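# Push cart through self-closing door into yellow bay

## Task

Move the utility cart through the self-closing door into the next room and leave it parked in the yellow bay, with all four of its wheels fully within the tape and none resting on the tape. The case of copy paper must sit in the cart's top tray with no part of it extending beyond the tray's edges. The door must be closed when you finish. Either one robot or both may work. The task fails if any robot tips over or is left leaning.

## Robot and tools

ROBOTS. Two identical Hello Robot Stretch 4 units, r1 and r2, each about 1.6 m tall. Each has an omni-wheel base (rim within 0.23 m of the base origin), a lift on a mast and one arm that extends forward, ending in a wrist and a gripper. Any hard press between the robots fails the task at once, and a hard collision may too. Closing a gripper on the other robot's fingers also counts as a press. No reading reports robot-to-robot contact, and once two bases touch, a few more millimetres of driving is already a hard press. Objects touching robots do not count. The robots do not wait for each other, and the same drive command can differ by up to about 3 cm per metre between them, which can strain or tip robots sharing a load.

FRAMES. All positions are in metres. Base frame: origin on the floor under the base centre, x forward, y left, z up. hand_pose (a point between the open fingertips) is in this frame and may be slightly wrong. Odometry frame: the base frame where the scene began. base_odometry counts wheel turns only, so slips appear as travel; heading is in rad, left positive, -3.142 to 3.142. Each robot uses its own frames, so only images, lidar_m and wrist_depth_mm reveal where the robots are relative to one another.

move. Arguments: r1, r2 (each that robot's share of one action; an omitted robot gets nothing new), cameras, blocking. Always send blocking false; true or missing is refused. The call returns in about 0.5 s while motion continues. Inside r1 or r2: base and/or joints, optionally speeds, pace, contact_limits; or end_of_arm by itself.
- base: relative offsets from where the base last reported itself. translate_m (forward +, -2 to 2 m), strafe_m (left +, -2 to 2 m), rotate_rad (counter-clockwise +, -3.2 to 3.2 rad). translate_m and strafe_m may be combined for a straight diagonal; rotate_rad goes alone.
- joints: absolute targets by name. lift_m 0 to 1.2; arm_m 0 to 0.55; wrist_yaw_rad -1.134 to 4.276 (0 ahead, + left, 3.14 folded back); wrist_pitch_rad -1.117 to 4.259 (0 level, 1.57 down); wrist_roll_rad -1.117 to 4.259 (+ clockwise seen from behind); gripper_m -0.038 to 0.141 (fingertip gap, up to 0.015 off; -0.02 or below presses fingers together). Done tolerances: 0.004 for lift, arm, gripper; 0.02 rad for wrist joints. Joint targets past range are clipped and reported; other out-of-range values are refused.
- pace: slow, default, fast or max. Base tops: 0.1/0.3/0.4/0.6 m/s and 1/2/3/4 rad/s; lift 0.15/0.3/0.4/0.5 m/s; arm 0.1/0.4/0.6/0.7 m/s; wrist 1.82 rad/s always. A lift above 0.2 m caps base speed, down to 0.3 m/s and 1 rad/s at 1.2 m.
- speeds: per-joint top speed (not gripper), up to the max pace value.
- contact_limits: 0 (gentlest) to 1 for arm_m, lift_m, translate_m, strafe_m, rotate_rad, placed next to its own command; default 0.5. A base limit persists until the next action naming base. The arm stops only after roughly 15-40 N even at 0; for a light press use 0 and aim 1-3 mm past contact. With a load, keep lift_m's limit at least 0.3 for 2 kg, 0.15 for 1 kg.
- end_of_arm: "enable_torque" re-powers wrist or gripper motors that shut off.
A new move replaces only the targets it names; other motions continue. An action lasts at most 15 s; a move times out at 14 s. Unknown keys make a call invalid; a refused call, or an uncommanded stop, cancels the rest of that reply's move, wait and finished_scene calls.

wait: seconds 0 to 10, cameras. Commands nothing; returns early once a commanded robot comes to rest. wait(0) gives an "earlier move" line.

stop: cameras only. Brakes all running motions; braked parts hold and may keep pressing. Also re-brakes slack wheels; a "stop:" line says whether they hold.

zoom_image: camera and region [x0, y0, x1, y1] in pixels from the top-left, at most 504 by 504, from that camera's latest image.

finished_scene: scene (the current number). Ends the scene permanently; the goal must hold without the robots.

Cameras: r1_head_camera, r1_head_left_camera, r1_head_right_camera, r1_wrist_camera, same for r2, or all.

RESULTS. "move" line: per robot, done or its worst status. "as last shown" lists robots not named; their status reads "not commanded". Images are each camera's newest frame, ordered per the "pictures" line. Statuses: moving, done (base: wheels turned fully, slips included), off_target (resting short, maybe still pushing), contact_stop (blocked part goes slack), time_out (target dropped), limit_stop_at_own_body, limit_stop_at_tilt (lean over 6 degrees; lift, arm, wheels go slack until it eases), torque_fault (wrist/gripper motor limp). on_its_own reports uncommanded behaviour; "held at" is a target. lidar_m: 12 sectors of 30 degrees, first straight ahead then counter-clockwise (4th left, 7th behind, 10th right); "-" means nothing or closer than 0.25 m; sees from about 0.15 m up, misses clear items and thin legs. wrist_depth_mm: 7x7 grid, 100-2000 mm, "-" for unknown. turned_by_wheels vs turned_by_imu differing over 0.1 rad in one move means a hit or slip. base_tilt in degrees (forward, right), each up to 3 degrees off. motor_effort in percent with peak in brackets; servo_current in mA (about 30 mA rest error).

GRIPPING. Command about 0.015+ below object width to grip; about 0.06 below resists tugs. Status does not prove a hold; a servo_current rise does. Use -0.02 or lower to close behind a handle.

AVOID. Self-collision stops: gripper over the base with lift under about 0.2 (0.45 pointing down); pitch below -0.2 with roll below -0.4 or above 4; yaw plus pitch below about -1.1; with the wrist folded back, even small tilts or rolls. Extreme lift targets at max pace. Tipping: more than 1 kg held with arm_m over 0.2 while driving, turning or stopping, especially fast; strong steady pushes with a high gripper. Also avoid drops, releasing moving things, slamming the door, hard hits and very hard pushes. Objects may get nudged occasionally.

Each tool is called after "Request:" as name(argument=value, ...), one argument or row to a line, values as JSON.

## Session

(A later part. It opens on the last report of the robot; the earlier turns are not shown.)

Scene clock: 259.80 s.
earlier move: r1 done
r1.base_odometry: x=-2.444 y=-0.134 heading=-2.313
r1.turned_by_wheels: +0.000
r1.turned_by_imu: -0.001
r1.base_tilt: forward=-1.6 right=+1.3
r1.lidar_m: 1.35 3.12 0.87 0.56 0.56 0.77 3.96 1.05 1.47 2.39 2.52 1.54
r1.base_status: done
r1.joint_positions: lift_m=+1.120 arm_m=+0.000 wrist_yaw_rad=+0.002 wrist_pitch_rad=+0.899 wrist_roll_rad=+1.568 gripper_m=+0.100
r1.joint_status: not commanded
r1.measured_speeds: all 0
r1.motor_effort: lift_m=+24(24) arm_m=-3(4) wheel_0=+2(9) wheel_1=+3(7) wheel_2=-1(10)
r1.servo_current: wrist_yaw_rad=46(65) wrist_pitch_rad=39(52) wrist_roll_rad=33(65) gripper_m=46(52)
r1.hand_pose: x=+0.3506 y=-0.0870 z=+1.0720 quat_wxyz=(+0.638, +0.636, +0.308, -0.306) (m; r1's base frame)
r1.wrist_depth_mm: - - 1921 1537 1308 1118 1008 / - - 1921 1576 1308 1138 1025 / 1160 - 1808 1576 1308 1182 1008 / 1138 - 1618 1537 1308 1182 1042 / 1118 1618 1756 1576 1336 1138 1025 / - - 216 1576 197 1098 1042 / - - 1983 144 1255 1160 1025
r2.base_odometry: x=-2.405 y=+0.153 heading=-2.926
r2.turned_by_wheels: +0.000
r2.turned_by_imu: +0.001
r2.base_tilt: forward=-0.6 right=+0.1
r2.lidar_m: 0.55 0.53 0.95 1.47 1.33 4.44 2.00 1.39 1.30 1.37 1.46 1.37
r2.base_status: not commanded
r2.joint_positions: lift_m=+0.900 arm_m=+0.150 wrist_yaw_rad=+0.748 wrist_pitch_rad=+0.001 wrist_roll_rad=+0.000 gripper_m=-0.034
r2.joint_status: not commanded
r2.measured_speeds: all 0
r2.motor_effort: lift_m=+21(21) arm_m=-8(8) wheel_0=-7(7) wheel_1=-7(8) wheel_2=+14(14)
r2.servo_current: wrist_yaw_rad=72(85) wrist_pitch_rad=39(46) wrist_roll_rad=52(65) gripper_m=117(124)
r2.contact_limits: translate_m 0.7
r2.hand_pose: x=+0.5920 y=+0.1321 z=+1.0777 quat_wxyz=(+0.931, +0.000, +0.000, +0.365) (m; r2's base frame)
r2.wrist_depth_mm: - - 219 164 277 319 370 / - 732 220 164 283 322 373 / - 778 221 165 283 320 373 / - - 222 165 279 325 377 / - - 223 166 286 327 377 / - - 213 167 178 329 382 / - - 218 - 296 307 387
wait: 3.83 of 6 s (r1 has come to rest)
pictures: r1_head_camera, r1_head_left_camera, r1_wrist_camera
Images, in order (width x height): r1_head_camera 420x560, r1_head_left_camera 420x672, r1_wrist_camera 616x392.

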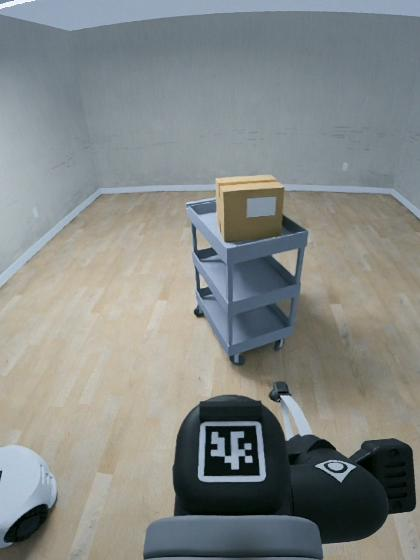

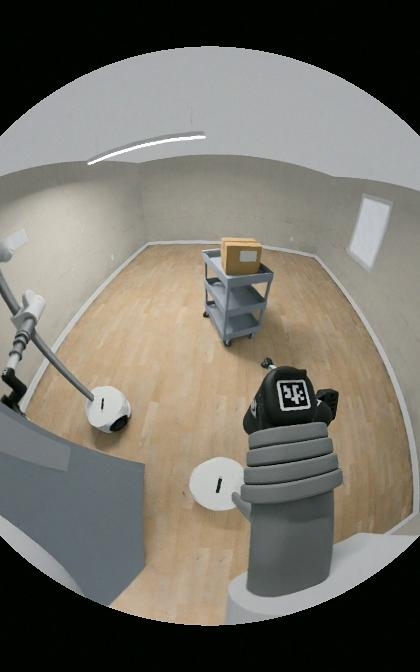

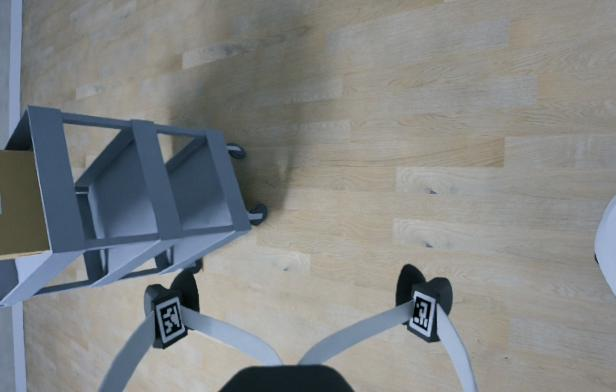

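Request:
move(
  blocking=false,
  r1={"base":{"translate_m":0.4,"strafe_m":-0.43}},
  cameras=[],
)

Request:
wait(
  seconds=6,
  cameras=[],
)

Request:
move(
  blocking=false,
  r1={"base":{"rotate_rad":0.43}},
  cameras=[],
)

Request:
wait(
  seconds=3,
  cameras=["r1_head_camera","r1_head_left_camera","r1_wrist_camera"],
)

Scene clock: 290.87 s.
move: r1 moving
r1.base_odometry: x=-2.476 y=-0.134 heading=-2.313
r1.turned_by_wheels: +0.000
r1.turned_by_imu: +0.000
r1.base_tilt: forward=-1.6 right=+1.3
r1.lidar_m: 1.31 3.18 0.89 0.56 0.60 0.80 3.95 1.09 1.54 2.35 2.49 1.56
r1.base_status: translate_m moving; strafe_m moving
r1.joint_positions: lift_m=+1.120 arm_m=+0.000 wrist_yaw_rad=+0.002 wrist_pitch_rad=+0.899 wrist_roll_rad=+1.568 gripper_m=+0.100
r1.joint_status: not commanded
r1.measured_speeds: translate_m=+0.085 strafe_m=-0.092 rotate_rad=-0.003 lift_m=+0.000 arm_m=+0.000 wrist_yaw_rad=+0.000 wrist_pitch_rad=+0.000 wrist_roll_rad=+0.000
r1.motor_effort: lift_m=+24(24) arm_m=-4(4) wheel_0=+9(11) wheel_1=-5(5) wheel_2=-6(7)
r1.servo_current: wrist_yaw_rad=39(59) wrist_pitch_rad=46(52) wrist_roll_rad=46(59) gripper_m=39(52)
r1.hand_pose: x=+0.3506 y=-0.0870 z=+1.0720 quat_wxyz=(+0.638, +0.636, +0.308, -0.306) (m; r1's base frame)
r1.wrist_depth_mm: - - 1863 1537 1308 1138 1025 / - - 1863 1576 1281 1160 1042 / 1160 - 1756 1499 1336 1160 1008 / 1138 - 1661 1576 1336 1138 1008 / 1098 1661 1808 1576 1336 1138 1025 / - - 216 1618 197 1118 1042 / - - 1863 145 1229 1138 1060
r2: as last shown
r2.turned_by_imu: +0.000
r2.lidar_m: 0.56 0.54 0.97 1.44 1.34 4.42 1.98 1.42 1.32 1.37 1.45 1.38
r2.motor_effort: lift_m=+21(21) arm_m=-8(8) wheel_0=-7(7) wheel_1=-8(8) wheel_2=+14(14)
r2.servo_current: wrist_yaw_rad=78(78) wrist_pitch_rad=39(46) wrist_roll_rad=52(52) gripper_m=117(117)
r2.contact_limits: translate_m 0.7
r2.wrist_depth_mm: - - 220 164 278 317 370 / - 741 220 165 282 322 373 / - 788 220 165 285 322 375 / - - 222 165 281 322 377 / - - 223 166 286 327 379 / - - 213 167 178 327 379 / - - 218 - 297 309 387
pictures: none
No camera images: "cameras" was empty.

Scene clock: 293.80 s.
earlier move: r1 done
r1.base_odometry: x=-3.031 y=-0.138 heading=-2.313
r1.turned_by_wheels: +0.000
r1.turned_by_imu: -0.002
r1.base_tilt: forward=-1.6 right=+1.2
r1.lidar_m: 1.02 1.00 2.82 1.19 1.05 1.39 1.38 1.46 2.04 1.97 2.08 3.01
r1.base_status: done
r1.joint_positions: lift_m=+1.120 arm_m=+0.000 wrist_yaw_rad=+0.002 wrist_pitch_rad=+0.899 wrist_roll_rad=+1.568 gripper_m=+0.100
r1.joint_status: not commanded
r1.measured_speeds: all 0
r1.motor_effort: lift_m=+23(24) arm_m=-4(4) wheel_0=+2(13) wheel_1=-1(7) wheel_2=+0(8)
r1.servo_current: wrist_yaw_rad=52(78) wrist_pitch_rad=33(52) wrist_roll_rad=52(72) gripper_m=52(52)
r1.hand_pose: x=+0.3506 y=-0.0870 z=+1.0721 quat_wxyz=(+0.638, +0.636, +0.308, -0.306) (m; r1's base frame)
r1.wrist_depth_mm: - - 1921 1499 1308 1138 1025 / - - 1863 1576 1336 1138 1025 / - - 1863 1576 1336 1160 1042 / - - 1808 1537 1336 1138 1042 / - - 1808 1464 1281 1160 1025 / 960 215 196 1430 198 1118 1042 / 854 163 - 144 1281 1182 1008
r2.base_odometry: x=-2.405 y=+0.153 heading=-2.926
r2.turned_by_wheels: +0.000
r2.turned_by_imu: +0.000
r2.base_tilt: forward=-0.6 right=+0.1
r2.lidar_m: 0.54 0.54 1.23 1.41 1.33 4.42 2.01 1.39 1.32 1.36 1.45 1.37
r2.base_status: not commanded
r2.joint_positions: lift_m=+0.900 arm_m=+0.150 wrist_yaw_rad=+0.748 wrist_pitch_rad=+0.001 wrist_roll_rad=+0.000 gripper_m=-0.034
r2.joint_status: not commanded
r2.measured_speeds: all 0
r2.motor_effort: lift_m=+21(21) arm_m=-8(8) wheel_0=-7(7) wheel_1=-7(8) wheel_2=+14(14)
r2.servo_current: wrist_yaw_rad=78(85) wrist_pitch_rad=33(52) wrist_roll_rad=39(65) gripper_m=111(124)
r2.contact_limits: translate_m 0.7
r2.hand_pose: x=+0.5920 y=+0.1321 z=+1.0777 quat_wxyz=(+0.931, +0.000, +0.000, +0.365) (m; r2's base frame)
r2.wrist_depth_mm: - 207 220 164 277 320 373 / - 208 220 164 283 320 370 / - 1182 221 165 282 322 375 / - 1182 223 165 281 324 375 / - - 224 166 286 325 379 / - 1205 214 166 177 329 379 / - 1182 218 - 296 310 384
wait: 2.93 of 6 s (r1 has come to rest)
pictures: none
No camera images: "cameras" was empty.

Scene clock: 294.30 s.
move: r1 moving
r1.base_odometry: x=-3.031 y=-0.138 heading=-2.156
r1.turned_by_wheels: +0.157
r1.turned_by_imu: +0.157
r1.base_tilt: forward=-1.6 right=+1.3
r1.lidar_m: 1.01 3.26 1.25 1.05 1.11 1.62 1.33 1.56 1.98 1.98 2.23 3.71
r1.base_status: rotate_rad moving
r1.joint_positions: lift_m=+1.120 arm_m=+0.000 wrist_yaw_rad=+0.002 wrist_pitch_rad=+0.899 wrist_roll_rad=+1.568 gripper_m=+0.100
r1.joint_status: not commanded
r1.measured_speeds: translate_m=-0.001 strafe_m=-0.001 rotate_rad=+0.612 lift_m=+0.000 arm_m=+0.000 wrist_yaw_rad=+0.000 wrist_pitch_rad=+0.000 wrist_roll_rad=+0.000
r1.motor_effort: lift_m=+24(24) arm_m=-4(4) wheel_0=-6(8) wheel_1=-6(8) wheel_2=-5(6)
r1.servo_current: wrist_yaw_rad=59(59) wrist_pitch_rad=46(46) wrist_roll_rad=59(59) gripper_m=46(52)
r1.hand_pose: x=+0.3506 y=-0.0870 z=+1.0721 quat_wxyz=(+0.638, +0.636, +0.308, -0.306) (m; r1's base frame)
r1.wrist_depth_mm: - - 1863 1576 1308 1160 1025 / - - 1863 1537 1336 1160 1025 / - - 1863 1499 1336 1160 1025 / - - 1863 1464 1308 1160 1042 / 904 - - 1499 1336 1138 1025 / 854 216 195 1499 198 1098 1008 / 854 163 1808 144 1281 1160 1025
r2: as last shown
r2.lidar_m: 0.54 0.55 1.23 1.42 1.30 4.42 1.99 1.41 1.31 1.40 1.47 1.35
r2.servo_current: wrist_yaw_rad=72(85) wrist_pitch_rad=39(46) wrist_roll_rad=46(59) gripper_m=117(124)
r2.contact_limits: translate_m 0.7
r2.wrist_depth_mm: - 206 220 164 276 319 373 / - 208 220 165 282 320 373 / - 1182 221 165 283 322 375 / - 1205 222 165 281 324 377 / - - 223 166 287 327 382 / - - 214 166 178 329 379 / - 1229 217 - 297 309 387
pictures: none
No camera images: "cameras" was empty.

Scene clock: 295.27 s.
earlier move: r1 done
r1.base_odometry: x=-3.031 y=-0.138 heading=-1.883
r1.turned_by_wheels: +0.273
r1.turned_by_imu: +0.274
r1.base_tilt: forward=-1.6 right=+1.3
r1.lidar_m: 1.01 2.89 1.21 1.03 1.28 1.37 1.40 1.91 1.99 2.07 2.76 1.03
r1.base_status: done
r1.joint_positions: lift_m=+1.120 arm_m=+0.000 wrist_yaw_rad=+0.002 wrist_pitch_rad=+0.899 wrist_roll_rad=+1.568 gripper_m=+0.100
r1.joint_status: not commanded
r1.measured_speeds: all 0
r1.motor_effort: lift_m=+24(24) arm_m=-3(4) wheel_0=-4(8) wheel_1=-2(8) wheel_2=+0(6)
r1.servo_current: wrist_yaw_rad=39(65) wrist_pitch_rad=39(46) wrist_roll_rad=39(65) gripper_m=39(52)
r1.hand_pose: x=+0.3506 y=-0.0870 z=+1.0721 quat_wxyz=(+0.638, +0.636, +0.308, -0.306) (m; r1's base frame)
r1.wrist_depth_mm: - - 1863 1499 1308 1138 1008 / 854 878 1708 1537 1336 1160 1008 / 842 - - 1430 1308 1138 1042 / 866 - - 1430 1308 1160 1025 / - - 1808 1537 1336 1160 1025 / - - 215 1537 198 1138 1025 / - - 1863 144 1255 1160 1042
r2.base_odometry: x=-2.405 y=+0.153 heading=-2.926
r2.turned_by_wheels: +0.000
r2.turned_by_imu: +0.000
r2.base_tilt: forward=-0.5 right=+0.1
r2.lidar_m: 0.55 0.54 1.21 1.44 1.34 4.42 1.99 1.41 1.33 1.37 1.46 1.36
r2.base_status: not commanded
r2.joint_positions: lift_m=+0.900 arm_m=+0.150 wrist_yaw_rad=+0.748 wrist_pitch_rad=+0.001 wrist_roll_rad=+0.000 gripper_m=-0.034
r2.joint_status: not commanded
r2.measured_speeds: all 0
r2.motor_effort: lift_m=+21(21) arm_m=-8(8) wheel_0=-6(7) wheel_1=-7(8) wheel_2=+14(14)
r2.servo_current: wrist_yaw_rad=72(85) wrist_pitch_rad=39(46) wrist_roll_rad=39(59) gripper_m=117(124)
r2.contact_limits: translate_m 0.7
r2.hand_pose: x=+0.5920 y=+0.1321 z=+1.0777 quat_wxyz=(+0.931, +0.000, +0.000, +0.365) (m; r2's base frame)
r2.wrist_depth_mm: - 207 220 164 277 319 370 / - 207 220 164 281 320 373 / - - 221 165 285 320 375 / - - 223 165 281 325 377 / - - 223 166 287 325 377 / - - 214 166 178 329 379 / - - 218 - 297 310 387
wait: 0.97 of 3 s (r1 has come to rest)
pictures: r1_head_camera, r1_head_left_camera, r1_wrist_camera
Images, in order (width x height): r1_head_camera 420x560, r1_head_left_camera 420x672, r1_wrist_camera 616x392.

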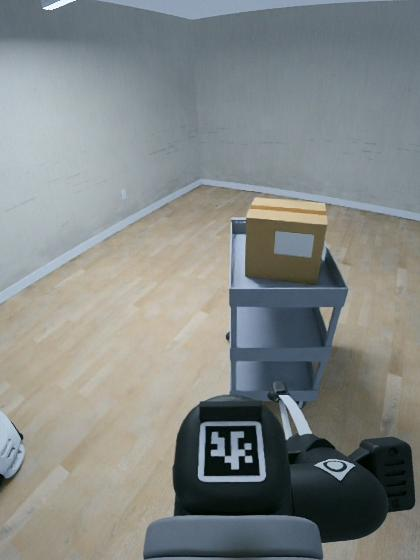

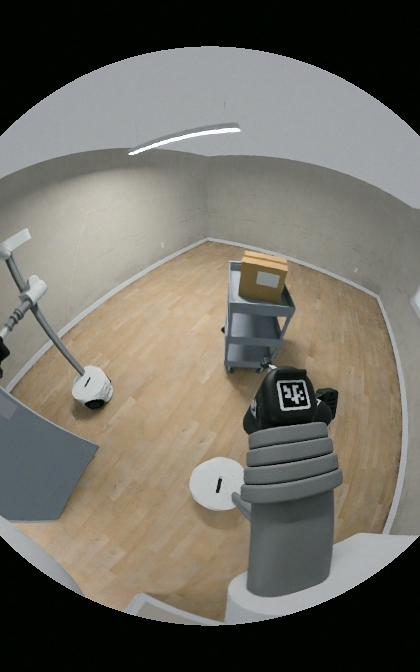

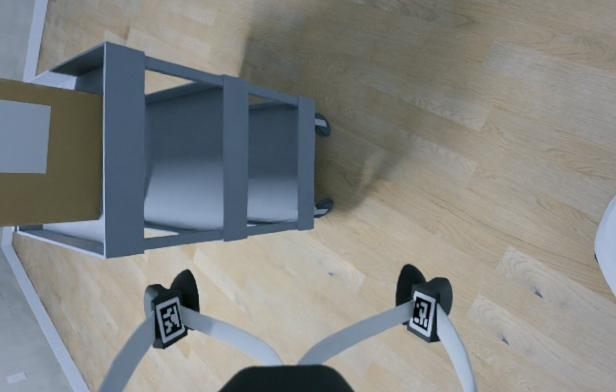

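Request:
move(
  blocking=false,
  r1={"base":{"translate_m":0.32,"strafe_m":-0.14},"joints":{"lift_m":1.05,"arm_m":0.15},"pace":"slow"},
  cameras=[],
)

Request:
wait(
  seconds=6,
  cameras=["r1_head_camera","r1_head_right_camera","r1_wrist_camera"],
)

Scene clock: 303.40 s.
move: r1 moving
r1.base_odometry: x=-3.040 y=-0.148 heading=-1.883
r1.turned_by_wheels: +0.000
r1.turned_by_imu: +0.000
r1.base_tilt: forward=-1.6 right=+1.3
r1.lidar_m: 0.99 2.88 1.20 1.06 1.28 1.37 1.42 1.96 1.97 2.07 2.76 1.01
r1.base_status: translate_m moving; strafe_m moving
r1.joint_positions: lift_m=+1.095 arm_m=+0.013 wrist_yaw_rad=+0.002 wrist_pitch_rad=+0.899 wrist_roll_rad=+1.568 gripper_m=+0.100
r1.joint_status: lift_m moving; arm_m moving
r1.measured_speeds: translate_m=+0.049 strafe_m=-0.021 rotate_rad=+0.001 lift_m=-0.097 arm_m=+0.049 wrist_yaw_rad=+0.000 wrist_pitch_rad=+0.000 wrist_roll_rad=+0.000
r1.motor_effort: lift_m=+11(26) arm_m=+6(7) wheel_0=+5(7) wheel_1=+1(5) wheel_2=-6(6)
r1.servo_current: wrist_yaw_rad=52(59) wrist_pitch_rad=33(52) wrist_roll_rad=52(59) gripper_m=46(46)
r1.hand_pose: x=+0.3632 y=-0.0870 z=+1.0476 quat_wxyz=(+0.638, +0.636, +0.308, -0.306) (m; r1's base frame)
r1.wrist_depth_mm: - - 1808 1537 1281 1118 1008 / 842 - 1708 1464 1281 1138 991 / 831 - - 1430 1308 1118 1008 / 854 - - 1430 1308 1138 1008 / - - 1808 1499 1308 1160 1025 / - - 214 1499 197 1078 1025 / - - 1863 145 1229 1118 1008
r2: as last shown
r2.base_tilt: forward=-0.6 right=+0.1
r2.lidar_m: 0.55 0.53 1.22 1.37 1.32 4.44 2.02 1.40 1.32 1.35 1.45 1.36
r2.motor_effort: lift_m=+21(21) arm_m=-8(8) wheel_0=-7(7) wheel_1=-7(8) wheel_2=+14(14)
r2.servo_current: wrist_yaw_rad=72(85) wrist_pitch_rad=39(39) wrist_roll_rad=52(59) gripper_m=111(124)
r2.contact_limits: translate_m 0.7
r2.wrist_depth_mm: - 206 220 164 277 320 370 / - 208 220 164 283 322 373 / - - 221 165 283 322 370 / - - 223 165 282 324 375 / - - 223 166 286 325 379 / - - 213 167 178 325 379 / - - 218 - 296 309 387
pictures: none
No camera images: "cameras" was empty.

Scene clock: 307.60 s.
earlier move: r1 done
r1.base_odometry: x=-3.263 y=-0.399 heading=-1.883
r1.turned_by_wheels: +0.000
r1.turned_by_imu: -0.001
r1.base_tilt: forward=-1.6 right=+1.3
r1.lidar_m: 0.68 2.84 1.25 1.18 1.28 1.70 1.75 2.11 1.99 2.07 2.77 0.71
r1.base_status: done
r1.joint_positions: lift_m=+1.050 arm_m=+0.150 wrist_yaw_rad=+0.002 wrist_pitch_rad=+0.899 wrist_roll_rad=+1.568 gripper_m=+0.100
r1.joint_status: all done
r1.measured_speeds: all 0
r1.motor_effort: lift_m=+12(26) arm_m=+4(7) wheel_0=+3(8) wheel_1=+4(6) wheel_2=-3(6)
r1.servo_current: wrist_yaw_rad=52(65) wrist_pitch_rad=46(52) wrist_roll_rad=46(78) gripper_m=46(52)
r1.hand_pose: x=+0.5005 y=-0.0870 z=+1.0030 quat_wxyz=(+0.638, +0.636, +0.308, -0.306) (m; r1's base frame)
r1.wrist_depth_mm: - - 1708 1397 1229 1078 976 / - 668 530 1336 1205 1060 976 / 418 488 549 - 976 1078 976 / 430 517 569 - 1042 1078 991 / 445 525 574 - 1025 1098 976 / 459 512 466 661 189 1060 991 / - 517 488 145 1205 1098 960
r2.base_odometry: x=-2.405 y=+0.153 heading=-2.926
r2.turned_by_wheels: +0.000
r2.turned_by_imu: +0.001
r2.base_tilt: forward=-0.6 right=+0.1
r2.lidar_m: 0.55 0.53 1.23 1.22 1.33 4.43 1.97 1.41 1.32 1.39 1.46 1.33
r2.base_status: not commanded
r2.joint_positions: lift_m=+0.900 arm_m=+0.150 wrist_yaw_rad=+0.748 wrist_pitch_rad=+0.001 wrist_roll_rad=+0.000 gripper_m=-0.034
r2.joint_status: not commanded
r2.measured_speeds: all 0
r2.motor_effort: lift_m=+21(21) arm_m=-8(8) wheel_0=-7(7) wheel_1=-7(8) wheel_2=+14(14)
r2.servo_current: wrist_yaw_rad=65(85) wrist_pitch_rad=39(52) wrist_roll_rad=59(65) gripper_m=117(124)
r2.contact_limits: translate_m 0.7
r2.hand_pose: x=+0.5920 y=+0.1321 z=+1.0777 quat_wxyz=(+0.931, +0.000, +0.000, +0.365) (m; r2's base frame)
r2.wrist_depth_mm: - - 220 164 276 320 370 / - - 220 165 283 322 368 / - - 221 165 285 322 373 / - - 222 165 282 324 375 / - - 223 166 289 325 379 / - - 213 166 177 327 377 / - - 219 - 296 309 387
wait: 4.20 of 6 s (r1 has come to rest)
pictures: r1_head_camera, r1_head_right_camera, r1_wrist_camera
Images, in order (width x height): r1_head_camera 420x560, r1_head_right_camera 420x672, r1_wrist_camera 616x392.

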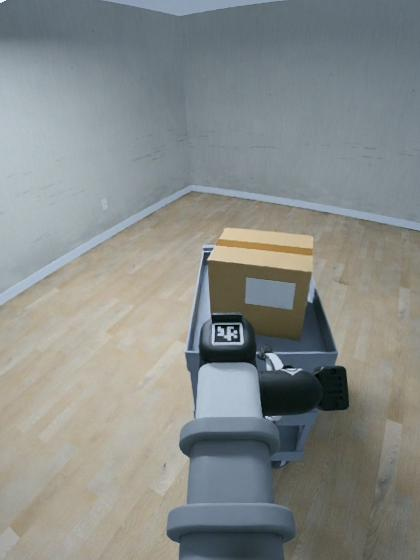

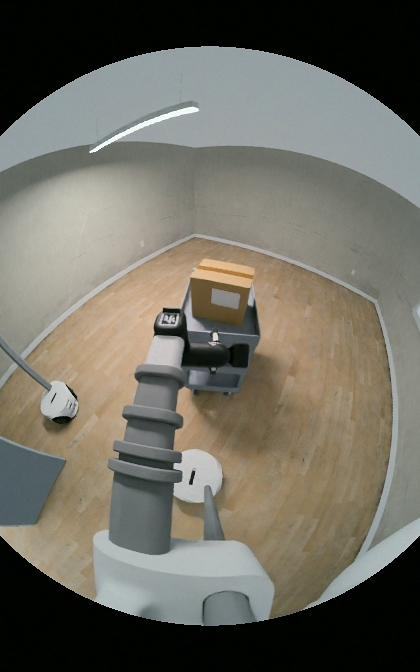

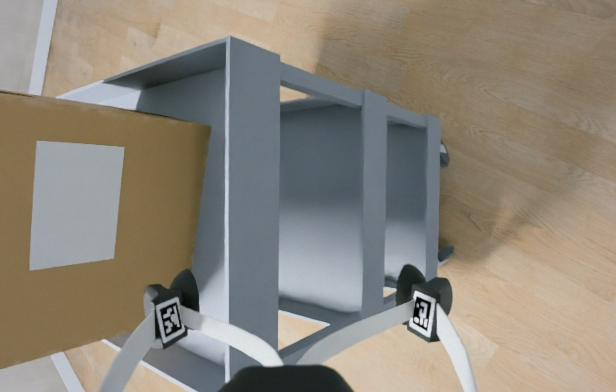

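Request:
move(
  blocking=false,
  r1={"base":{"translate_m":0.12,"strafe_m":-0.03},"joints":{"lift_m":0.98,"arm_m":0.19,"gripper_m":0.065},"pace":"slow"},
  cameras=[],
)

Request:
wait(
  seconds=6,
  cameras=["r1_wrist_camera"],
)

Scene clock: 319.13 s.
move: r1 moving
r1.base_odometry: x=-3.270 y=-0.411 heading=-1.883
r1.turned_by_wheels: +0.000
r1.turned_by_imu: +0.000
r1.base_tilt: forward=-1.6 right=+1.3
r1.lidar_m: 0.67 2.86 1.21 1.20 1.29 1.71 1.76 2.12 1.99 2.10 2.78 0.70
r1.base_status: translate_m moving; strafe_m moving
r1.joint_positions: lift_m=+1.025 arm_m=+0.163 wrist_yaw_rad=+0.002 wrist_pitch_rad=+0.899 wrist_roll_rad=+1.568 gripper_m=+0.092
r1.joint_status: lift_m moving; arm_m moving; gripper_m moving
r1.measured_speeds: translate_m=+0.048 strafe_m=-0.012 rotate_rad=-0.003 lift_m=-0.098 arm_m=+0.049 wrist_yaw_rad=+0.000 wrist_pitch_rad=+0.000 wrist_roll_rad=+0.000
r1.motor_effort: lift_m=+11(12) arm_m=+2(7) wheel_0=+4(8) wheel_1=+3(5) wheel_2=-5(7)
r1.servo_current: wrist_yaw_rad=65(65) wrist_pitch_rad=39(46) wrist_roll_rad=46(65) gripper_m=52(65)
r1.hand_pose: x=+0.5132 y=-0.0870 z=+0.9776 quat_wxyz=(+0.638, +0.636, +0.308, -0.306) (m; r1's base frame)
r1.wrist_depth_mm: - - 1576 1397 1205 1078 946 / - 627 525 544 1205 1060 960 / 397 469 525 - - 1042 931 / 407 480 535 - - 1060 960 / 427 504 544 - - 1060 960 / 439 496 219 - 188 1042 960 / 452 181 473 144 1205 1060 946
r2: as last shown
r2.turned_by_imu: +0.000
r2.base_tilt: forward=-0.5 right=+0.1
r2.lidar_m: 0.54 0.56 1.26 1.26 1.34 4.42 1.99 1.41 1.31 1.37 1.45 1.37
r2.servo_current: wrist_yaw_rad=78(85) wrist_pitch_rad=46(46) wrist_roll_rad=46(59) gripper_m=117(124)
r2.contact_limits: translate_m 0.7
r2.wrist_depth_mm: - - 220 164 277 319 373 / - - 220 165 283 322 373 / - - 221 165 283 322 375 / - - 221 165 281 324 375 / - - 223 166 286 327 377 / - - 214 167 177 327 379 / - - 218 - 297 309 384
pictures: none
No camera images: "cameras" was empty.

Scene clock: 321.13 s.
earlier move: r1 done
r1.base_odometry: x=-3.328 y=-0.504 heading=-1.883
r1.turned_by_wheels: +0.000
r1.turned_by_imu: +0.000
r1.base_tilt: forward=-1.6 right=+1.3
r1.lidar_m: 0.55 2.83 1.27 1.22 1.28 1.85 1.86 2.13 2.03 2.10 2.76 0.60
r1.base_status: done
r1.joint_positions: lift_m=+0.980 arm_m=+0.190 wrist_yaw_rad=+0.002 wrist_pitch_rad=+0.899 wrist_roll_rad=+1.568 gripper_m=+0.065
r1.joint_status: all done
r1.measured_speeds: all 0
r1.motor_effort: lift_m=+12(13) arm_m=+5(7) wheel_0=+2(8) wheel_1=+2(5) wheel_2=-3(7)
r1.servo_current: wrist_yaw_rad=33(65) wrist_pitch_rad=46(46) wrist_roll_rad=33(65) gripper_m=46(72)
r1.hand_pose: x=+0.5405 y=-0.0870 z=+0.9330 quat_wxyz=(+0.638, +0.636, +0.308, -0.306) (m; r1's base frame)
r1.wrist_depth_mm: - - 421 330 1160 1008 904 / - 525 462 342 517 991 904 / 276 324 407 343 - 976 917 / 286 338 424 347 - 1008 904 / 296 353 433 347 - 976 917 / 306 364 194 347 189 946 931 / 315 347 459 142 - 976 917
r2.base_odometry: x=-2.405 y=+0.153 heading=-2.926
r2.turned_by_wheels: +0.000
r2.turned_by_imu: +0.000
r2.base_tilt: forward=-0.6 right=+0.1
r2.lidar_m: 0.54 0.54 1.32 1.25 1.34 4.43 1.98 1.39 1.33 1.36 1.45 1.37
r2.base_status: not commanded
r2.joint_positions: lift_m=+0.900 arm_m=+0.150 wrist_yaw_rad=+0.748 wrist_pitch_rad=+0.001 wrist_roll_rad=+0.000 gripper_m=-0.034
r2.joint_status: not commanded
r2.measured_speeds: all 0
r2.motor_effort: lift_m=+21(21) arm_m=-8(8) wheel_0=-7(7) wheel_1=-7(8) wheel_2=+14(14)
r2.servo_current: wrist_yaw_rad=65(85) wrist_pitch_rad=39(46) wrist_roll_rad=39(59) gripper_m=111(124)
r2.contact_limits: translate_m 0.7
r2.hand_pose: x=+0.5920 y=+0.1321 z=+1.0777 quat_wxyz=(+0.931, +0.000, +0.000, +0.365) (m; r2's base frame)
r2.wrist_depth_mm: - - 219 164 277 319 373 / - - 220 164 282 322 368 / - - 221 165 283 322 373 / - - 222 165 281 324 379 / - - 223 166 287 325 379 / - - 213 167 178 327 379 / - - 218 - 296 307 384
wait: 2.00 of 6 s (r1 has come to rest)
pictures: r1_wrist_camera
Images, in order (width x height): r1_wrist_camera 616x392.

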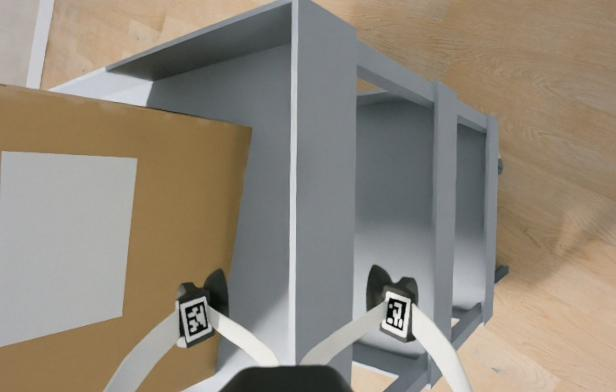

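Request:
move(
  blocking=false,
  r1={"joints":{"lift_m":0.84,"arm_m":0.302},"speeds":{"lift_m":0.1,"arm_m":0.08},"contact_limits":{"lift_m":0.3,"arm_m":0.2}},
  cameras=[],
)

Request:
wait(
  seconds=4,
  cameras=["r1_wrist_camera"],
)

Scene clock: 326.67 s.
move: r1 moving
r1.base_odometry: x=-3.328 y=-0.504 heading=-1.883
r1.turned_by_wheels: +0.000
r1.turned_by_imu: +0.000
r1.base_tilt: forward=-1.6 right=+1.2
r1.lidar_m: 0.57 2.81 1.26 1.23 1.27 1.82 1.90 2.14 2.04 2.11 2.78 0.58
r1.base_status: not commanded
r1.joint_positions: lift_m=+0.947 arm_m=+0.222 wrist_yaw_rad=+0.002 wrist_pitch_rad=+0.899 wrist_roll_rad=+1.568 gripper_m=+0.065
r1.joint_status: lift_m moving; arm_m moving
r1.measured_speeds: translate_m=+0.000 strafe_m=+0.000 rotate_rad=+0.000 lift_m=-0.100 arm_m=+0.080 wrist_yaw_rad=+0.000 wrist_pitch_rad=+0.000 wrist_roll_rad=+0.000
r1.motor_effort: lift_m=+10(13) arm_m=+5(8) wheel_0=+3(3) wheel_1=+2(2) wheel_2=-3(3)
r1.servo_current: wrist_yaw_rad=46(59) wrist_pitch_rad=39(46) wrist_roll_rad=59(65) gripper_m=46(52)
r1.contact_limits: arm_m 0.2; lift_m 0.3
r1.hand_pose: x=+0.5728 y=-0.0870 z=+0.8993 quat_wxyz=(+0.638, +0.636, +0.308, -0.306) (m; r1's base frame)
r1.wrist_depth_mm: - 1921 370 296 1078 991 891 / - 484 418 297 424 960 891 / 256 304 370 298 - 931 891 / 262 312 384 297 - 946 891 / 271 322 392 300 - 931 878 / 277 329 196 298 192 946 878 / 287 314 410 143 - 960 878
r2: as last shown
r2.lidar_m: 0.56 0.52 1.29 1.23 1.33 4.45 1.96 1.38 1.32 1.39 1.45 1.38
r2.motor_effort: lift_m=+21(21) arm_m=-8(8) wheel_0=-7(7) wheel_1=-8(8) wheel_2=+14(14)
r2.servo_current: wrist_yaw_rad=65(85) wrist_pitch_rad=39(46) wrist_roll_rad=52(52) gripper_m=111(124)
r2.contact_limits: translate_m 0.7
r2.wrist_depth_mm: - - 218 164 277 320 370 / - - 220 164 282 320 375 / - - 221 165 283 322 373 / - - 222 165 281 324 377 / - - 224 166 287 325 377 / - - 213 167 178 329 379 / - - 218 - 296 310 384
pictures: none
No camera images: "cameras" was empty.

Scene clock: 328.20 s.
earlier move: r1 done
r1.base_odometry: x=-3.328 y=-0.504 heading=-1.883
r1.turned_by_wheels: +0.000
r1.turned_by_imu: +0.000
r1.base_tilt: forward=-1.6 right=+1.3
r1.lidar_m: 0.56 2.82 1.29 1.22 1.27 1.82 1.87 2.14 2.06 2.10 2.79 0.60
r1.base_status: not commanded
r1.joint_positions: lift_m=+0.841 arm_m=+0.302 wrist_yaw_rad=+0.000 wrist_pitch_rad=+0.906 wrist_roll_rad=+1.568 gripper_m=+0.065
r1.joint_status: all done
r1.measured_speeds: all 0
r1.motor_effort: lift_m=+11(13) arm_m=+5(8) wheel_0=+2(3) wheel_1=+2(2) wheel_2=-2(3)
r1.servo_current: wrist_yaw_rad=59(65) wrist_pitch_rad=46(59) wrist_roll_rad=59(65) gripper_m=39(52)
r1.contact_limits: arm_m 0.2; lift_m 0.3
r1.hand_pose: x=+0.6507 y=-0.0873 z=+0.7918 quat_wxyz=(+0.637, +0.635, +0.310, -0.309) (m; r1's base frame)
r1.wrist_depth_mm: 343 307 251 146 198 831 798 / 186 236 252 146 186 421 798 / 188 223 248 146 186 - 778 / 195 229 252 146 185 - 798 / 201 238 253 151 185 - 788 / 204 239 213 145 185 - 778 / 210 229 255 136 185 146 798
r2.base_odometry: x=-2.405 y=+0.153 heading=-2.926
r2.turned_by_wheels: +0.000
r2.turned_by_imu: +0.000
r2.base_tilt: forward=-0.6 right=+0.1
r2.lidar_m: 0.55 0.55 1.32 1.24 1.36 4.44 2.01 1.41 1.32 1.37 1.42 1.37
r2.base_status: not commanded
r2.joint_positions: lift_m=+0.900 arm_m=+0.150 wrist_yaw_rad=+0.748 wrist_pitch_rad=+0.001 wrist_roll_rad=+0.000 gripper_m=-0.034
r2.joint_status: not commanded
r2.measured_speeds: all 0
r2.motor_effort: lift_m=+21(21) arm_m=-8(8) wheel_0=-7(7) wheel_1=-7(8) wheel_2=+14(14)
r2.servo_current: wrist_yaw_rad=78(85) wrist_pitch_rad=39(46) wrist_roll_rad=46(59) gripper_m=117(124)
r2.contact_limits: translate_m 0.7
r2.hand_pose: x=+0.5920 y=+0.1321 z=+1.0777 quat_wxyz=(+0.931, +0.000, +0.000, +0.365) (m; r2's base frame)
r2.wrist_depth_mm: - - 219 164 277 320 370 / - - 220 164 283 322 370 / - - 221 165 283 324 373 / - - 222 165 282 322 377 / - - 223 166 286 327 377 / - - 213 166 177 329 379 / - - 217 - 296 309 384
wait: 1.53 of 4 s (r1 has come to rest)
pictures: r1_wrist_camera
Images, in order (width x height): r1_wrist_camera 616x392.

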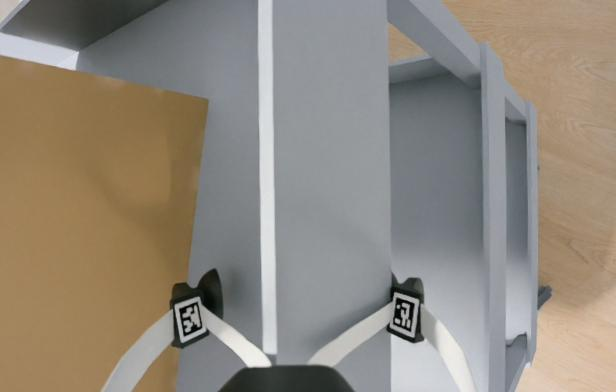

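Perfect. Clamp.

Request:
move(
  blocking=false,
  r1={"joints":{"gripper_m":-0.025}},
  cameras=[],
)

Request:
wait(
  seconds=3,
  cameras=["r1_head_camera","r1_wrist_camera","r1_head_left_camera","r1_head_right_camera"],
)

Scene clock: 331.50 s.
move: r1 moving
r1.base_odometry: x=-3.328 y=-0.504 heading=-1.883
r1.turned_by_wheels: +0.000
r1.turned_by_imu: +0.000
r1.base_tilt: forward=-1.6 right=+1.3
r1.lidar_m: 0.54 2.83 1.28 1.21 1.29 1.82 1.91 2.12 2.03 2.11 2.79 0.59
r1.base_status: not commanded
r1.joint_positions: lift_m=+0.840 arm_m=+0.302 wrist_yaw_rad=+0.000 wrist_pitch_rad=+0.906 wrist_roll_rad=+1.568 gripper_m=+0.046
r1.joint_status: gripper_m moving
r1.measured_speeds: translate_m=+0.000 strafe_m=+0.000 rotate_rad=+0.000 lift_m=-0.002 arm_m=+0.000 wrist_yaw_rad=+0.000 wrist_pitch_rad=+0.000 wrist_roll_rad=+0.000
r1.motor_effort: lift_m=+14(14) arm_m=+5(5) wheel_0=+2(3) wheel_1=+2(2) wheel_2=-2(2)
r1.servo_current: wrist_yaw_rad=59(59) wrist_pitch_rad=46(52) wrist_roll_rad=46(65) gripper_m=150(150)
r1.contact_limits: arm_m 0.2; lift_m 0.3
r1.hand_pose: x=+0.6507 y=-0.0873 z=+0.7915 quat_wxyz=(+0.637, +0.635, +0.310, -0.309) (m; r1's base frame)
r1.wrist_depth_mm: 343 307 245 156 265 831 788 / 186 236 245 148 - 442 798 / 190 224 246 149 190 - 809 / 195 231 246 148 189 - 788 / 202 238 255 148 189 - 798 / 204 243 192 147 182 - 788 / 211 168 250 136 - 133 798
r2: as last shown
r2.lidar_m: 0.54 0.54 1.32 1.25 1.31 4.43 1.98 1.40 1.32 1.36 1.46 1.36
r2.servo_current: wrist_yaw_rad=72(78) wrist_pitch_rad=39(39) wrist_roll_rad=52(59) gripper_m=117(124)
r2.contact_limits: translate_m 0.7
r2.wrist_depth_mm: - - 220 164 277 319 370 / - - 220 165 283 320 370 / - - 221 165 282 324 373 / - - 221 166 279 324 375 / - - 223 166 287 325 377 / - - 214 167 177 329 382 / - - 218 - 296 309 387
pictures: none
No camera images: "cameras" was empty.

Scene clock: 332.63 s.
earlier move: r1 done
r1.base_odometry: x=-3.328 y=-0.504 heading=-1.883
r1.turned_by_wheels: +0.000
r1.turned_by_imu: +0.000
r1.base_tilt: forward=-1.6 right=+1.3
r1.lidar_m: 0.56 2.82 1.30 1.22 1.30 1.82 1.89 2.16 2.02 2.11 2.78 0.59
r1.base_status: not commanded
r1.joint_positions: lift_m=+0.840 arm_m=+0.302 wrist_yaw_rad=+0.000 wrist_pitch_rad=+0.910 wrist_roll_rad=+1.568 gripper_m=-0.023
r1.joint_status: all done
r1.measured_speeds: all 0
r1.motor_effort: lift_m=+23(23) arm_m=+5(5) wheel_0=+2(3) wheel_1=+2(2) wheel_2=-2(2)
r1.servo_current: wrist_yaw_rad=39(72) wrist_pitch_rad=59(59) wrist_roll_rad=59(65) gripper_m=163(377)
r1.contact_limits: arm_m 0.2; lift_m 0.3
r1.hand_pose: x=+0.6498 y=-0.0873 z=+0.7901 quat_wxyz=(+0.636, +0.634, +0.311, -0.310) (m; r1's base frame)
r1.wrist_depth_mm: 332 283 235 164 286 854 788 / 193 256 229 156 - 564 798 / 193 228 230 149 - - 788 / 198 236 237 155 - - 788 / 205 243 239 155 - - 788 / 208 237 177 154 178 159 788 / 205 164 173 161 165 141 -
r2.base_odometry: x=-2.405 y=+0.153 heading=-2.926
r2.turned_by_wheels: +0.000
r2.turned_by_imu: +0.000
r2.base_tilt: forward=-0.6 right=+0.1
r2.lidar_m: 0.56 0.54 1.30 1.24 1.29 4.43 1.96 1.39 1.31 1.36 1.46 1.38
r2.base_status: not commanded
r2.joint_positions: lift_m=+0.900 arm_m=+0.150 wrist_yaw_rad=+0.748 wrist_pitch_rad=+0.001 wrist_roll_rad=+0.000 gripper_m=-0.034
r2.joint_status: not commanded
r2.measured_speeds: all 0
r2.motor_effort: lift_m=+21(21) arm_m=-8(8) wheel_0=-7(7) wheel_1=-8(8) wheel_2=+14(14)
r2.servo_current: wrist_yaw_rad=59(85) wrist_pitch_rad=39(46) wrist_roll_rad=46(65) gripper_m=111(124)
r2.contact_limits: translate_m 0.7
r2.hand_pose: x=+0.5920 y=+0.1321 z=+1.0777 quat_wxyz=(+0.931, +0.000, +0.000, +0.365) (m; r2's base frame)
r2.wrist_depth_mm: - - 220 164 277 319 370 / - - 220 165 283 320 370 / - - 221 165 283 320 373 / - - 223 165 282 324 377 / - - 223 166 286 329 379 / - - 213 166 177 329 382 / - - 218 - 296 309 387
wait: 1.13 of 3 s (r1 has come to rest)
pictures: r1_head_camera, r1_head_left_camera, r1_head_right_camera, r1_wrist_camera
Images, in order (width x height): r1_head_camera 420x560, r1_head_left_camera 420x672, r1_head_right_camera 420x672, r1_wrist_camera 616x392.

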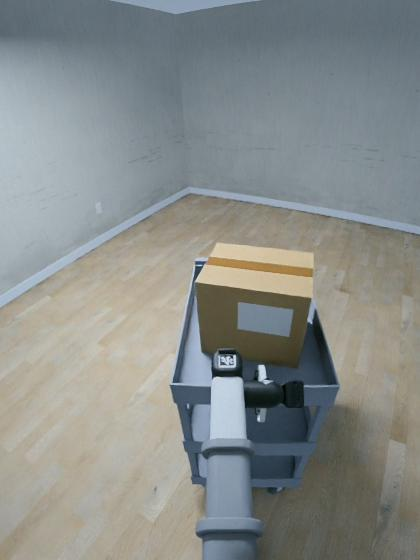

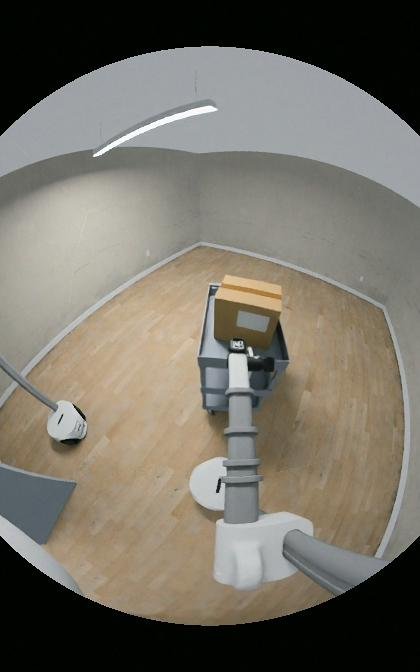

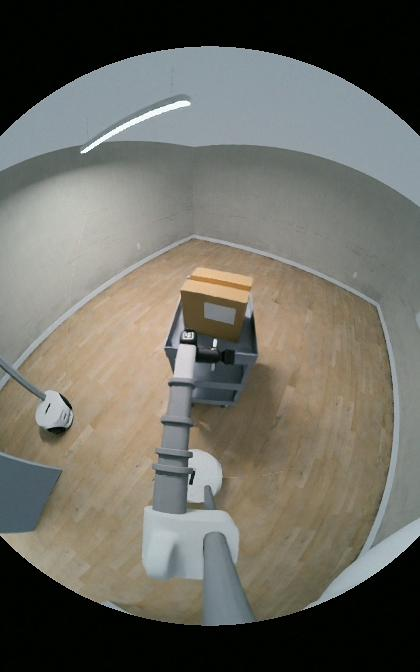

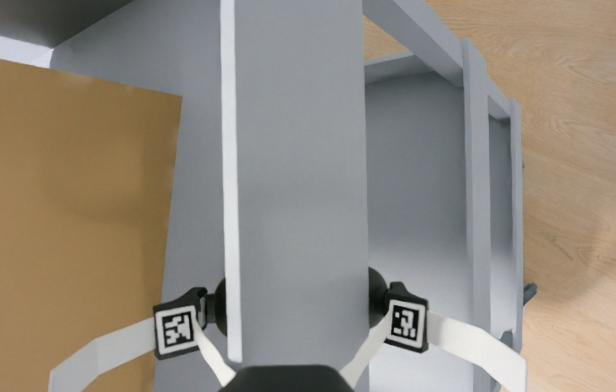

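Request:
move(
  blocking=false,
  r1={"base":{"translate_m":-0.25,"strafe_m":0.37},"pace":"slow"},
  cameras=[],
)

Request:
wait(
  seconds=8,
  cameras=[],
)

Request:
move(
  blocking=false,
  r1={"base":{"rotate_rad":-0.22},"pace":"slow"},
  cameras=[],
)

Request:
wait(
  seconds=3,
  cameras=["r1_head_camera","r1_head_left_camera","r1_head_right_camera"],
)

Scene clock: 348.17 s.
move: r1 moving
r1.base_odometry: x=-3.316 y=-0.501 heading=-1.884
r1.turned_by_wheels: -0.001
r1.turned_by_imu: -0.001
r1.base_tilt: forward=-1.5 right=+1.3
r1.lidar_m: 0.58 2.81 1.27 1.21 1.24 1.81 1.89 2.17 2.05 2.11 2.79 0.59
r1.base_status: translate_m moving; strafe_m moving
r1.joint_positions: lift_m=+0.840 arm_m=+0.302 wrist_yaw_rad=+0.000 wrist_pitch_rad=+0.910 wrist_roll_rad=+1.568 gripper_m=-0.023
r1.joint_status: not commanded
r1.measured_speeds: translate_m=-0.027 strafe_m=+0.040 rotate_rad=-0.001 lift_m=+0.000 arm_m=+0.001 wrist_yaw_rad=+0.000 wrist_pitch_rad=+0.000 wrist_roll_rad=+0.000
r1.motor_effort: lift_m=+23(23) arm_m=+4(5) wheel_0=-11(11) wheel_1=+4(5) wheel_2=+1(2)
r1.servo_current: wrist_yaw_rad=52(59) wrist_pitch_rad=52(59) wrist_roll_rad=33(52) gripper_m=156(169)
r1.contact_limits: arm_m 0.2; lift_m 0.3
r1.hand_pose: x=+0.6499 y=-0.0874 z=+0.7901 quat_wxyz=(+0.636, +0.634, +0.311, -0.310) (m; r1's base frame)
r1.wrist_depth_mm: 336 287 237 166 301 866 778 / 193 250 140 174 - 654 788 / 198 236 140 165 - 654 788 / 204 243 140 172 - - 788 / 211 249 239 164 - - 788 / 216 245 139 164 181 715 798 / 212 168 147 164 - 144 -
r2: as last shown
r2.lidar_m: 0.58 0.54 1.29 1.23 1.31 4.43 1.99 1.40 1.31 1.37 1.46 1.37
r2.motor_effort: lift_m=+21(21) arm_m=-8(8) wheel_0=-7(7) wheel_1=-7(8) wheel_2=+14(14)
r2.servo_current: wrist_yaw_rad=78(85) wrist_pitch_rad=39(39) wrist_roll_rad=46(59) gripper_m=117(124)
r2.contact_limits: translate_m 0.7
r2.wrist_depth_mm: - - 220 164 276 320 373 / - - 220 164 283 319 370 / - - 221 165 283 322 373 / - - 222 165 279 324 375 / - - 223 166 286 325 379 / - - 213 167 177 329 382 / - - 218 - 297 307 384
pictures: none
No camera images: "cameras" was empty.

Scene clock: 353.40 s.
earlier move: r1 done
r1.base_odometry: x=-2.899 y=-0.380 heading=-1.884
r1.turned_by_wheels: +0.000
r1.turned_by_imu: -0.004
r1.base_tilt: forward=-1.6 right=+1.3
r1.lidar_m: 0.56 2.61 0.93 0.83 0.98 4.36 1.48 2.06 2.25 2.33 3.07 0.50
r1.base_status: done
r1.joint_positions: lift_m=+0.839 arm_m=+0.302 wrist_yaw_rad=-0.002 wrist_pitch_rad=+0.911 wrist_roll_rad=+1.570 gripper_m=-0.023
r1.joint_status: not commanded
r1.measured_speeds: all 0
r1.motor_effort: lift_m=+27(27) arm_m=-4(5) wheel_0=-9(16) wheel_1=+0(5) wheel_2=-2(11)
r1.servo_current: wrist_yaw_rad=39(72) wrist_pitch_rad=72(72) wrist_roll_rad=52(72) gripper_m=130(169)
r1.contact_limits: arm_m 0.2; lift_m 0.3
r1.hand_pose: x=+0.6494 y=-0.0878 z=+0.7896 quat_wxyz=(+0.635, +0.635, +0.311, -0.312) (m; r1's base frame)
r1.wrist_depth_mm: 146 164 189 191 165 - - / 160 185 214 191 169 113 - / 186 217 229 193 169 135 - / 214 256 230 194 125 - 778 / 257 278 231 199 150 842 788 / 309 289 202 133 177 854 798 / - 171 141 150 946 138 778
r2.base_odometry: x=-2.405 y=+0.153 heading=-2.926
r2.turned_by_wheels: +0.000
r2.turned_by_imu: +0.001
r2.base_tilt: forward=-0.6 right=+0.1
r2.lidar_m: 0.53 0.55 0.96 1.03 1.01 4.42 1.99 1.39 1.32 1.38 1.45 1.37
r2.base_status: not commanded
r2.joint_positions: lift_m=+0.900 arm_m=+0.150 wrist_yaw_rad=+0.748 wrist_pitch_rad=+0.001 wrist_roll_rad=+0.000 gripper_m=-0.034
r2.joint_status: not commanded
r2.measured_speeds: all 0
r2.motor_effort: lift_m=+21(21) arm_m=-8(8) wheel_0=-7(7) wheel_1=-7(8) wheel_2=+14(14)
r2.servo_current: wrist_yaw_rad=72(85) wrist_pitch_rad=39(52) wrist_roll_rad=46(65) gripper_m=111(124)
r2.contact_limits: translate_m 0.7
r2.hand_pose: x=+0.5920 y=+0.1321 z=+1.0777 quat_wxyz=(+0.931, +0.000, +0.000, +0.365) (m; r2's base frame)
r2.wrist_depth_mm: - - 219 164 276 319 370 / - - 220 165 282 320 370 / - - 221 165 283 322 375 / - - 222 165 281 325 377 / - - 223 166 286 325 379 / - - 214 166 177 327 382 / - - 218 - 296 312 384
wait: 5.23 of 8 s (r1 has come to rest)
pictures: none
No camera images: "cameras" was empty.

Scene clock: 353.90 s.
move: r1 moving
r1.base_odometry: x=-2.899 y=-0.380 heading=-2.005
r1.turned_by_wheels: -0.121
r1.turned_by_imu: -0.120
r1.base_tilt: forward=-1.6 right=+1.2
r1.lidar_m: 0.56 2.72 0.95 0.83 0.86 1.50 1.49 1.82 2.25 2.26 2.84 0.52
r1.base_status: rotate_rad moving
r1.joint_positions: lift_m=+0.839 arm_m=+0.302 wrist_yaw_rad=+0.006 wrist_pitch_rad=+0.912 wrist_roll_rad=+1.571 gripper_m=-0.023
r1.joint_status: not commanded
r1.measured_speeds: translate_m=-0.001 strafe_m=-0.002 rotate_rad=-0.466 lift_m=+0.000 arm_m=+0.000 wrist_yaw_rad=+0.025 wrist_pitch_rad=+0.000 wrist_roll_rad=+0.000
r1.motor_effort: lift_m=+27(27) arm_m=+5(5) wheel_0=+24(25) wheel_1=+11(11) wheel_2=+16(16)
r1.servo_current: wrist_yaw_rad=52(65) wrist_pitch_rad=72(72) wrist_roll_rad=52(59) gripper_m=137(137)
r1.contact_limits: arm_m 0.2; lift_m 0.3
r1.hand_pose: x=+0.6499 y=-0.0863 z=+0.7895 quat_wxyz=(+0.636, +0.634, +0.313, -0.309) (m; r1's base frame)
r1.wrist_depth_mm: 141 163 188 186 165 112 - / 154 180 210 187 170 127 - / 176 205 223 186 111 139 759 / 201 238 228 191 126 - 788 / 225 266 229 198 147 831 798 / 276 290 208 131 179 866 798 / 286 167 175 139 211 140 768
r2: as last shown
r2.turned_by_imu: +0.000
r2.lidar_m: 0.57 0.54 0.93 1.04 1.08 4.42 1.98 1.40 1.30 1.37 1.44 1.37
r2.servo_current: wrist_yaw_rad=65(72) wrist_pitch_rad=39(46) wrist_roll_rad=52(59) gripper_m=117(124)
r2.contact_limits: translate_m 0.7
r2.wrist_depth_mm: - - 220 164 277 319 370 / - - 220 164 283 320 373 / - - 221 165 283 322 375 / - - 221 165 281 324 373 / - - 223 166 285 325 379 / - - 214 167 178 329 379 / - - 218 - 297 309 384
pictures: none
No camera images: "cameras" was empty.

Scene clock: 354.87 s.
earlier move: r1 done
r1.base_odometry: x=-2.899 y=-0.380 heading=-2.104
r1.turned_by_wheels: -0.100
r1.turned_by_imu: -0.100
r1.base_tilt: forward=-1.5 right=+1.2
r1.lidar_m: 0.60 2.85 0.96 0.85 0.84 1.30 1.45 1.69 2.24 2.24 2.65 0.58
r1.base_status: done
r1.joint_positions: lift_m=+0.839 arm_m=+0.302 wrist_yaw_rad=-0.001 wrist_pitch_rad=+0.912 wrist_roll_rad=+1.571 gripper_m=-0.023
r1.joint_status: not commanded
r1.measured_speeds: all 0
r1.motor_effort: lift_m=+27(27) arm_m=+4(5) wheel_0=-3(25) wheel_1=-2(11) wheel_2=-1(16)
r1.servo_current: wrist_yaw_rad=65(65) wrist_pitch_rad=72(72) wrist_roll_rad=46(65) gripper_m=137(143)
r1.contact_limits: arm_m 0.2; lift_m 0.3
r1.hand_pose: x=+0.6493 y=-0.0876 z=+0.7895 quat_wxyz=(+0.635, +0.635, +0.311, -0.312) (m; r1's base frame)
r1.wrist_depth_mm: 169 197 221 119 151 301 768 / 175 206 226 121 160 - 768 / 188 222 229 130 171 - 778 / 201 241 236 143 179 - 798 / 216 260 236 154 - 842 798 / 233 270 177 164 178 820 798 / 238 167 140 159 173 138 778
r2.base_odometry: x=-2.405 y=+0.153 heading=-2.926
r2.turned_by_wheels: +0.000
r2.turned_by_imu: +0.000
r2.base_tilt: forward=-0.6 right=+0.0
r2.lidar_m: 0.55 0.53 0.95 1.10 1.17 4.43 1.99 1.39 1.32 1.37 1.46 1.36
r2.base_status: not commanded
r2.joint_positions: lift_m=+0.900 arm_m=+0.150 wrist_yaw_rad=+0.748 wrist_pitch_rad=+0.001 wrist_roll_rad=+0.000 gripper_m=-0.034
r2.joint_status: not commanded
r2.measured_speeds: all 0
r2.motor_effort: lift_m=+21(21) arm_m=-8(8) wheel_0=-7(7) wheel_1=-7(8) wheel_2=+14(14)
r2.servo_current: wrist_yaw_rad=78(85) wrist_pitch_rad=39(46) wrist_roll_rad=46(59) gripper_m=117(124)
r2.contact_limits: translate_m 0.7
r2.hand_pose: x=+0.5920 y=+0.1321 z=+1.0777 quat_wxyz=(+0.931, +0.000, +0.000, +0.365) (m; r2's base frame)
r2.wrist_depth_mm: - - 219 163 277 320 368 / - - 220 164 282 322 373 / - - 221 165 283 320 373 / - - 222 165 279 324 375 / - - 224 166 287 325 377 / - - 213 167 177 327 382 / - - 217 - 296 309 389
wait: 0.97 of 3 s (r1 has come to rest)
pictures: r1_head_camera, r1_head_left_camera, r1_head_right_camera
Images, in order (width x height): r1_head_camera 420x560, r1_head_left_camera 420x672, r1_head_right_camera 420x672.

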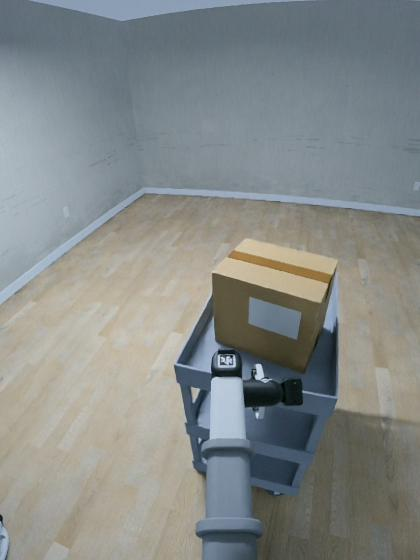

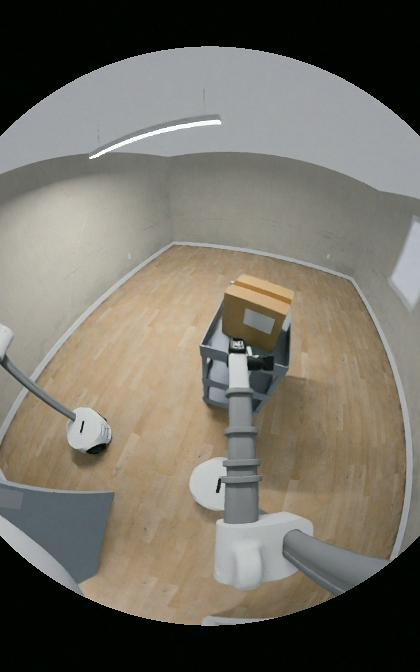

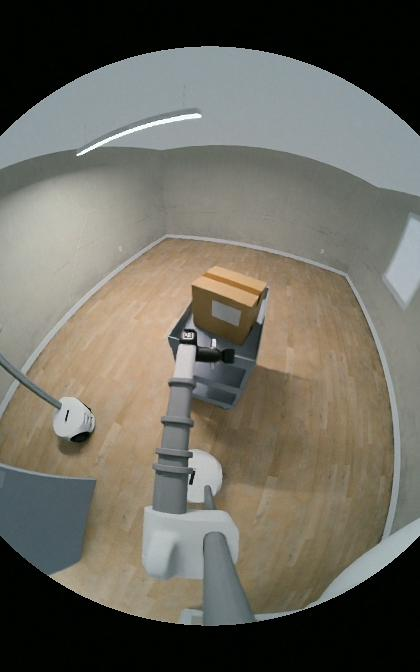

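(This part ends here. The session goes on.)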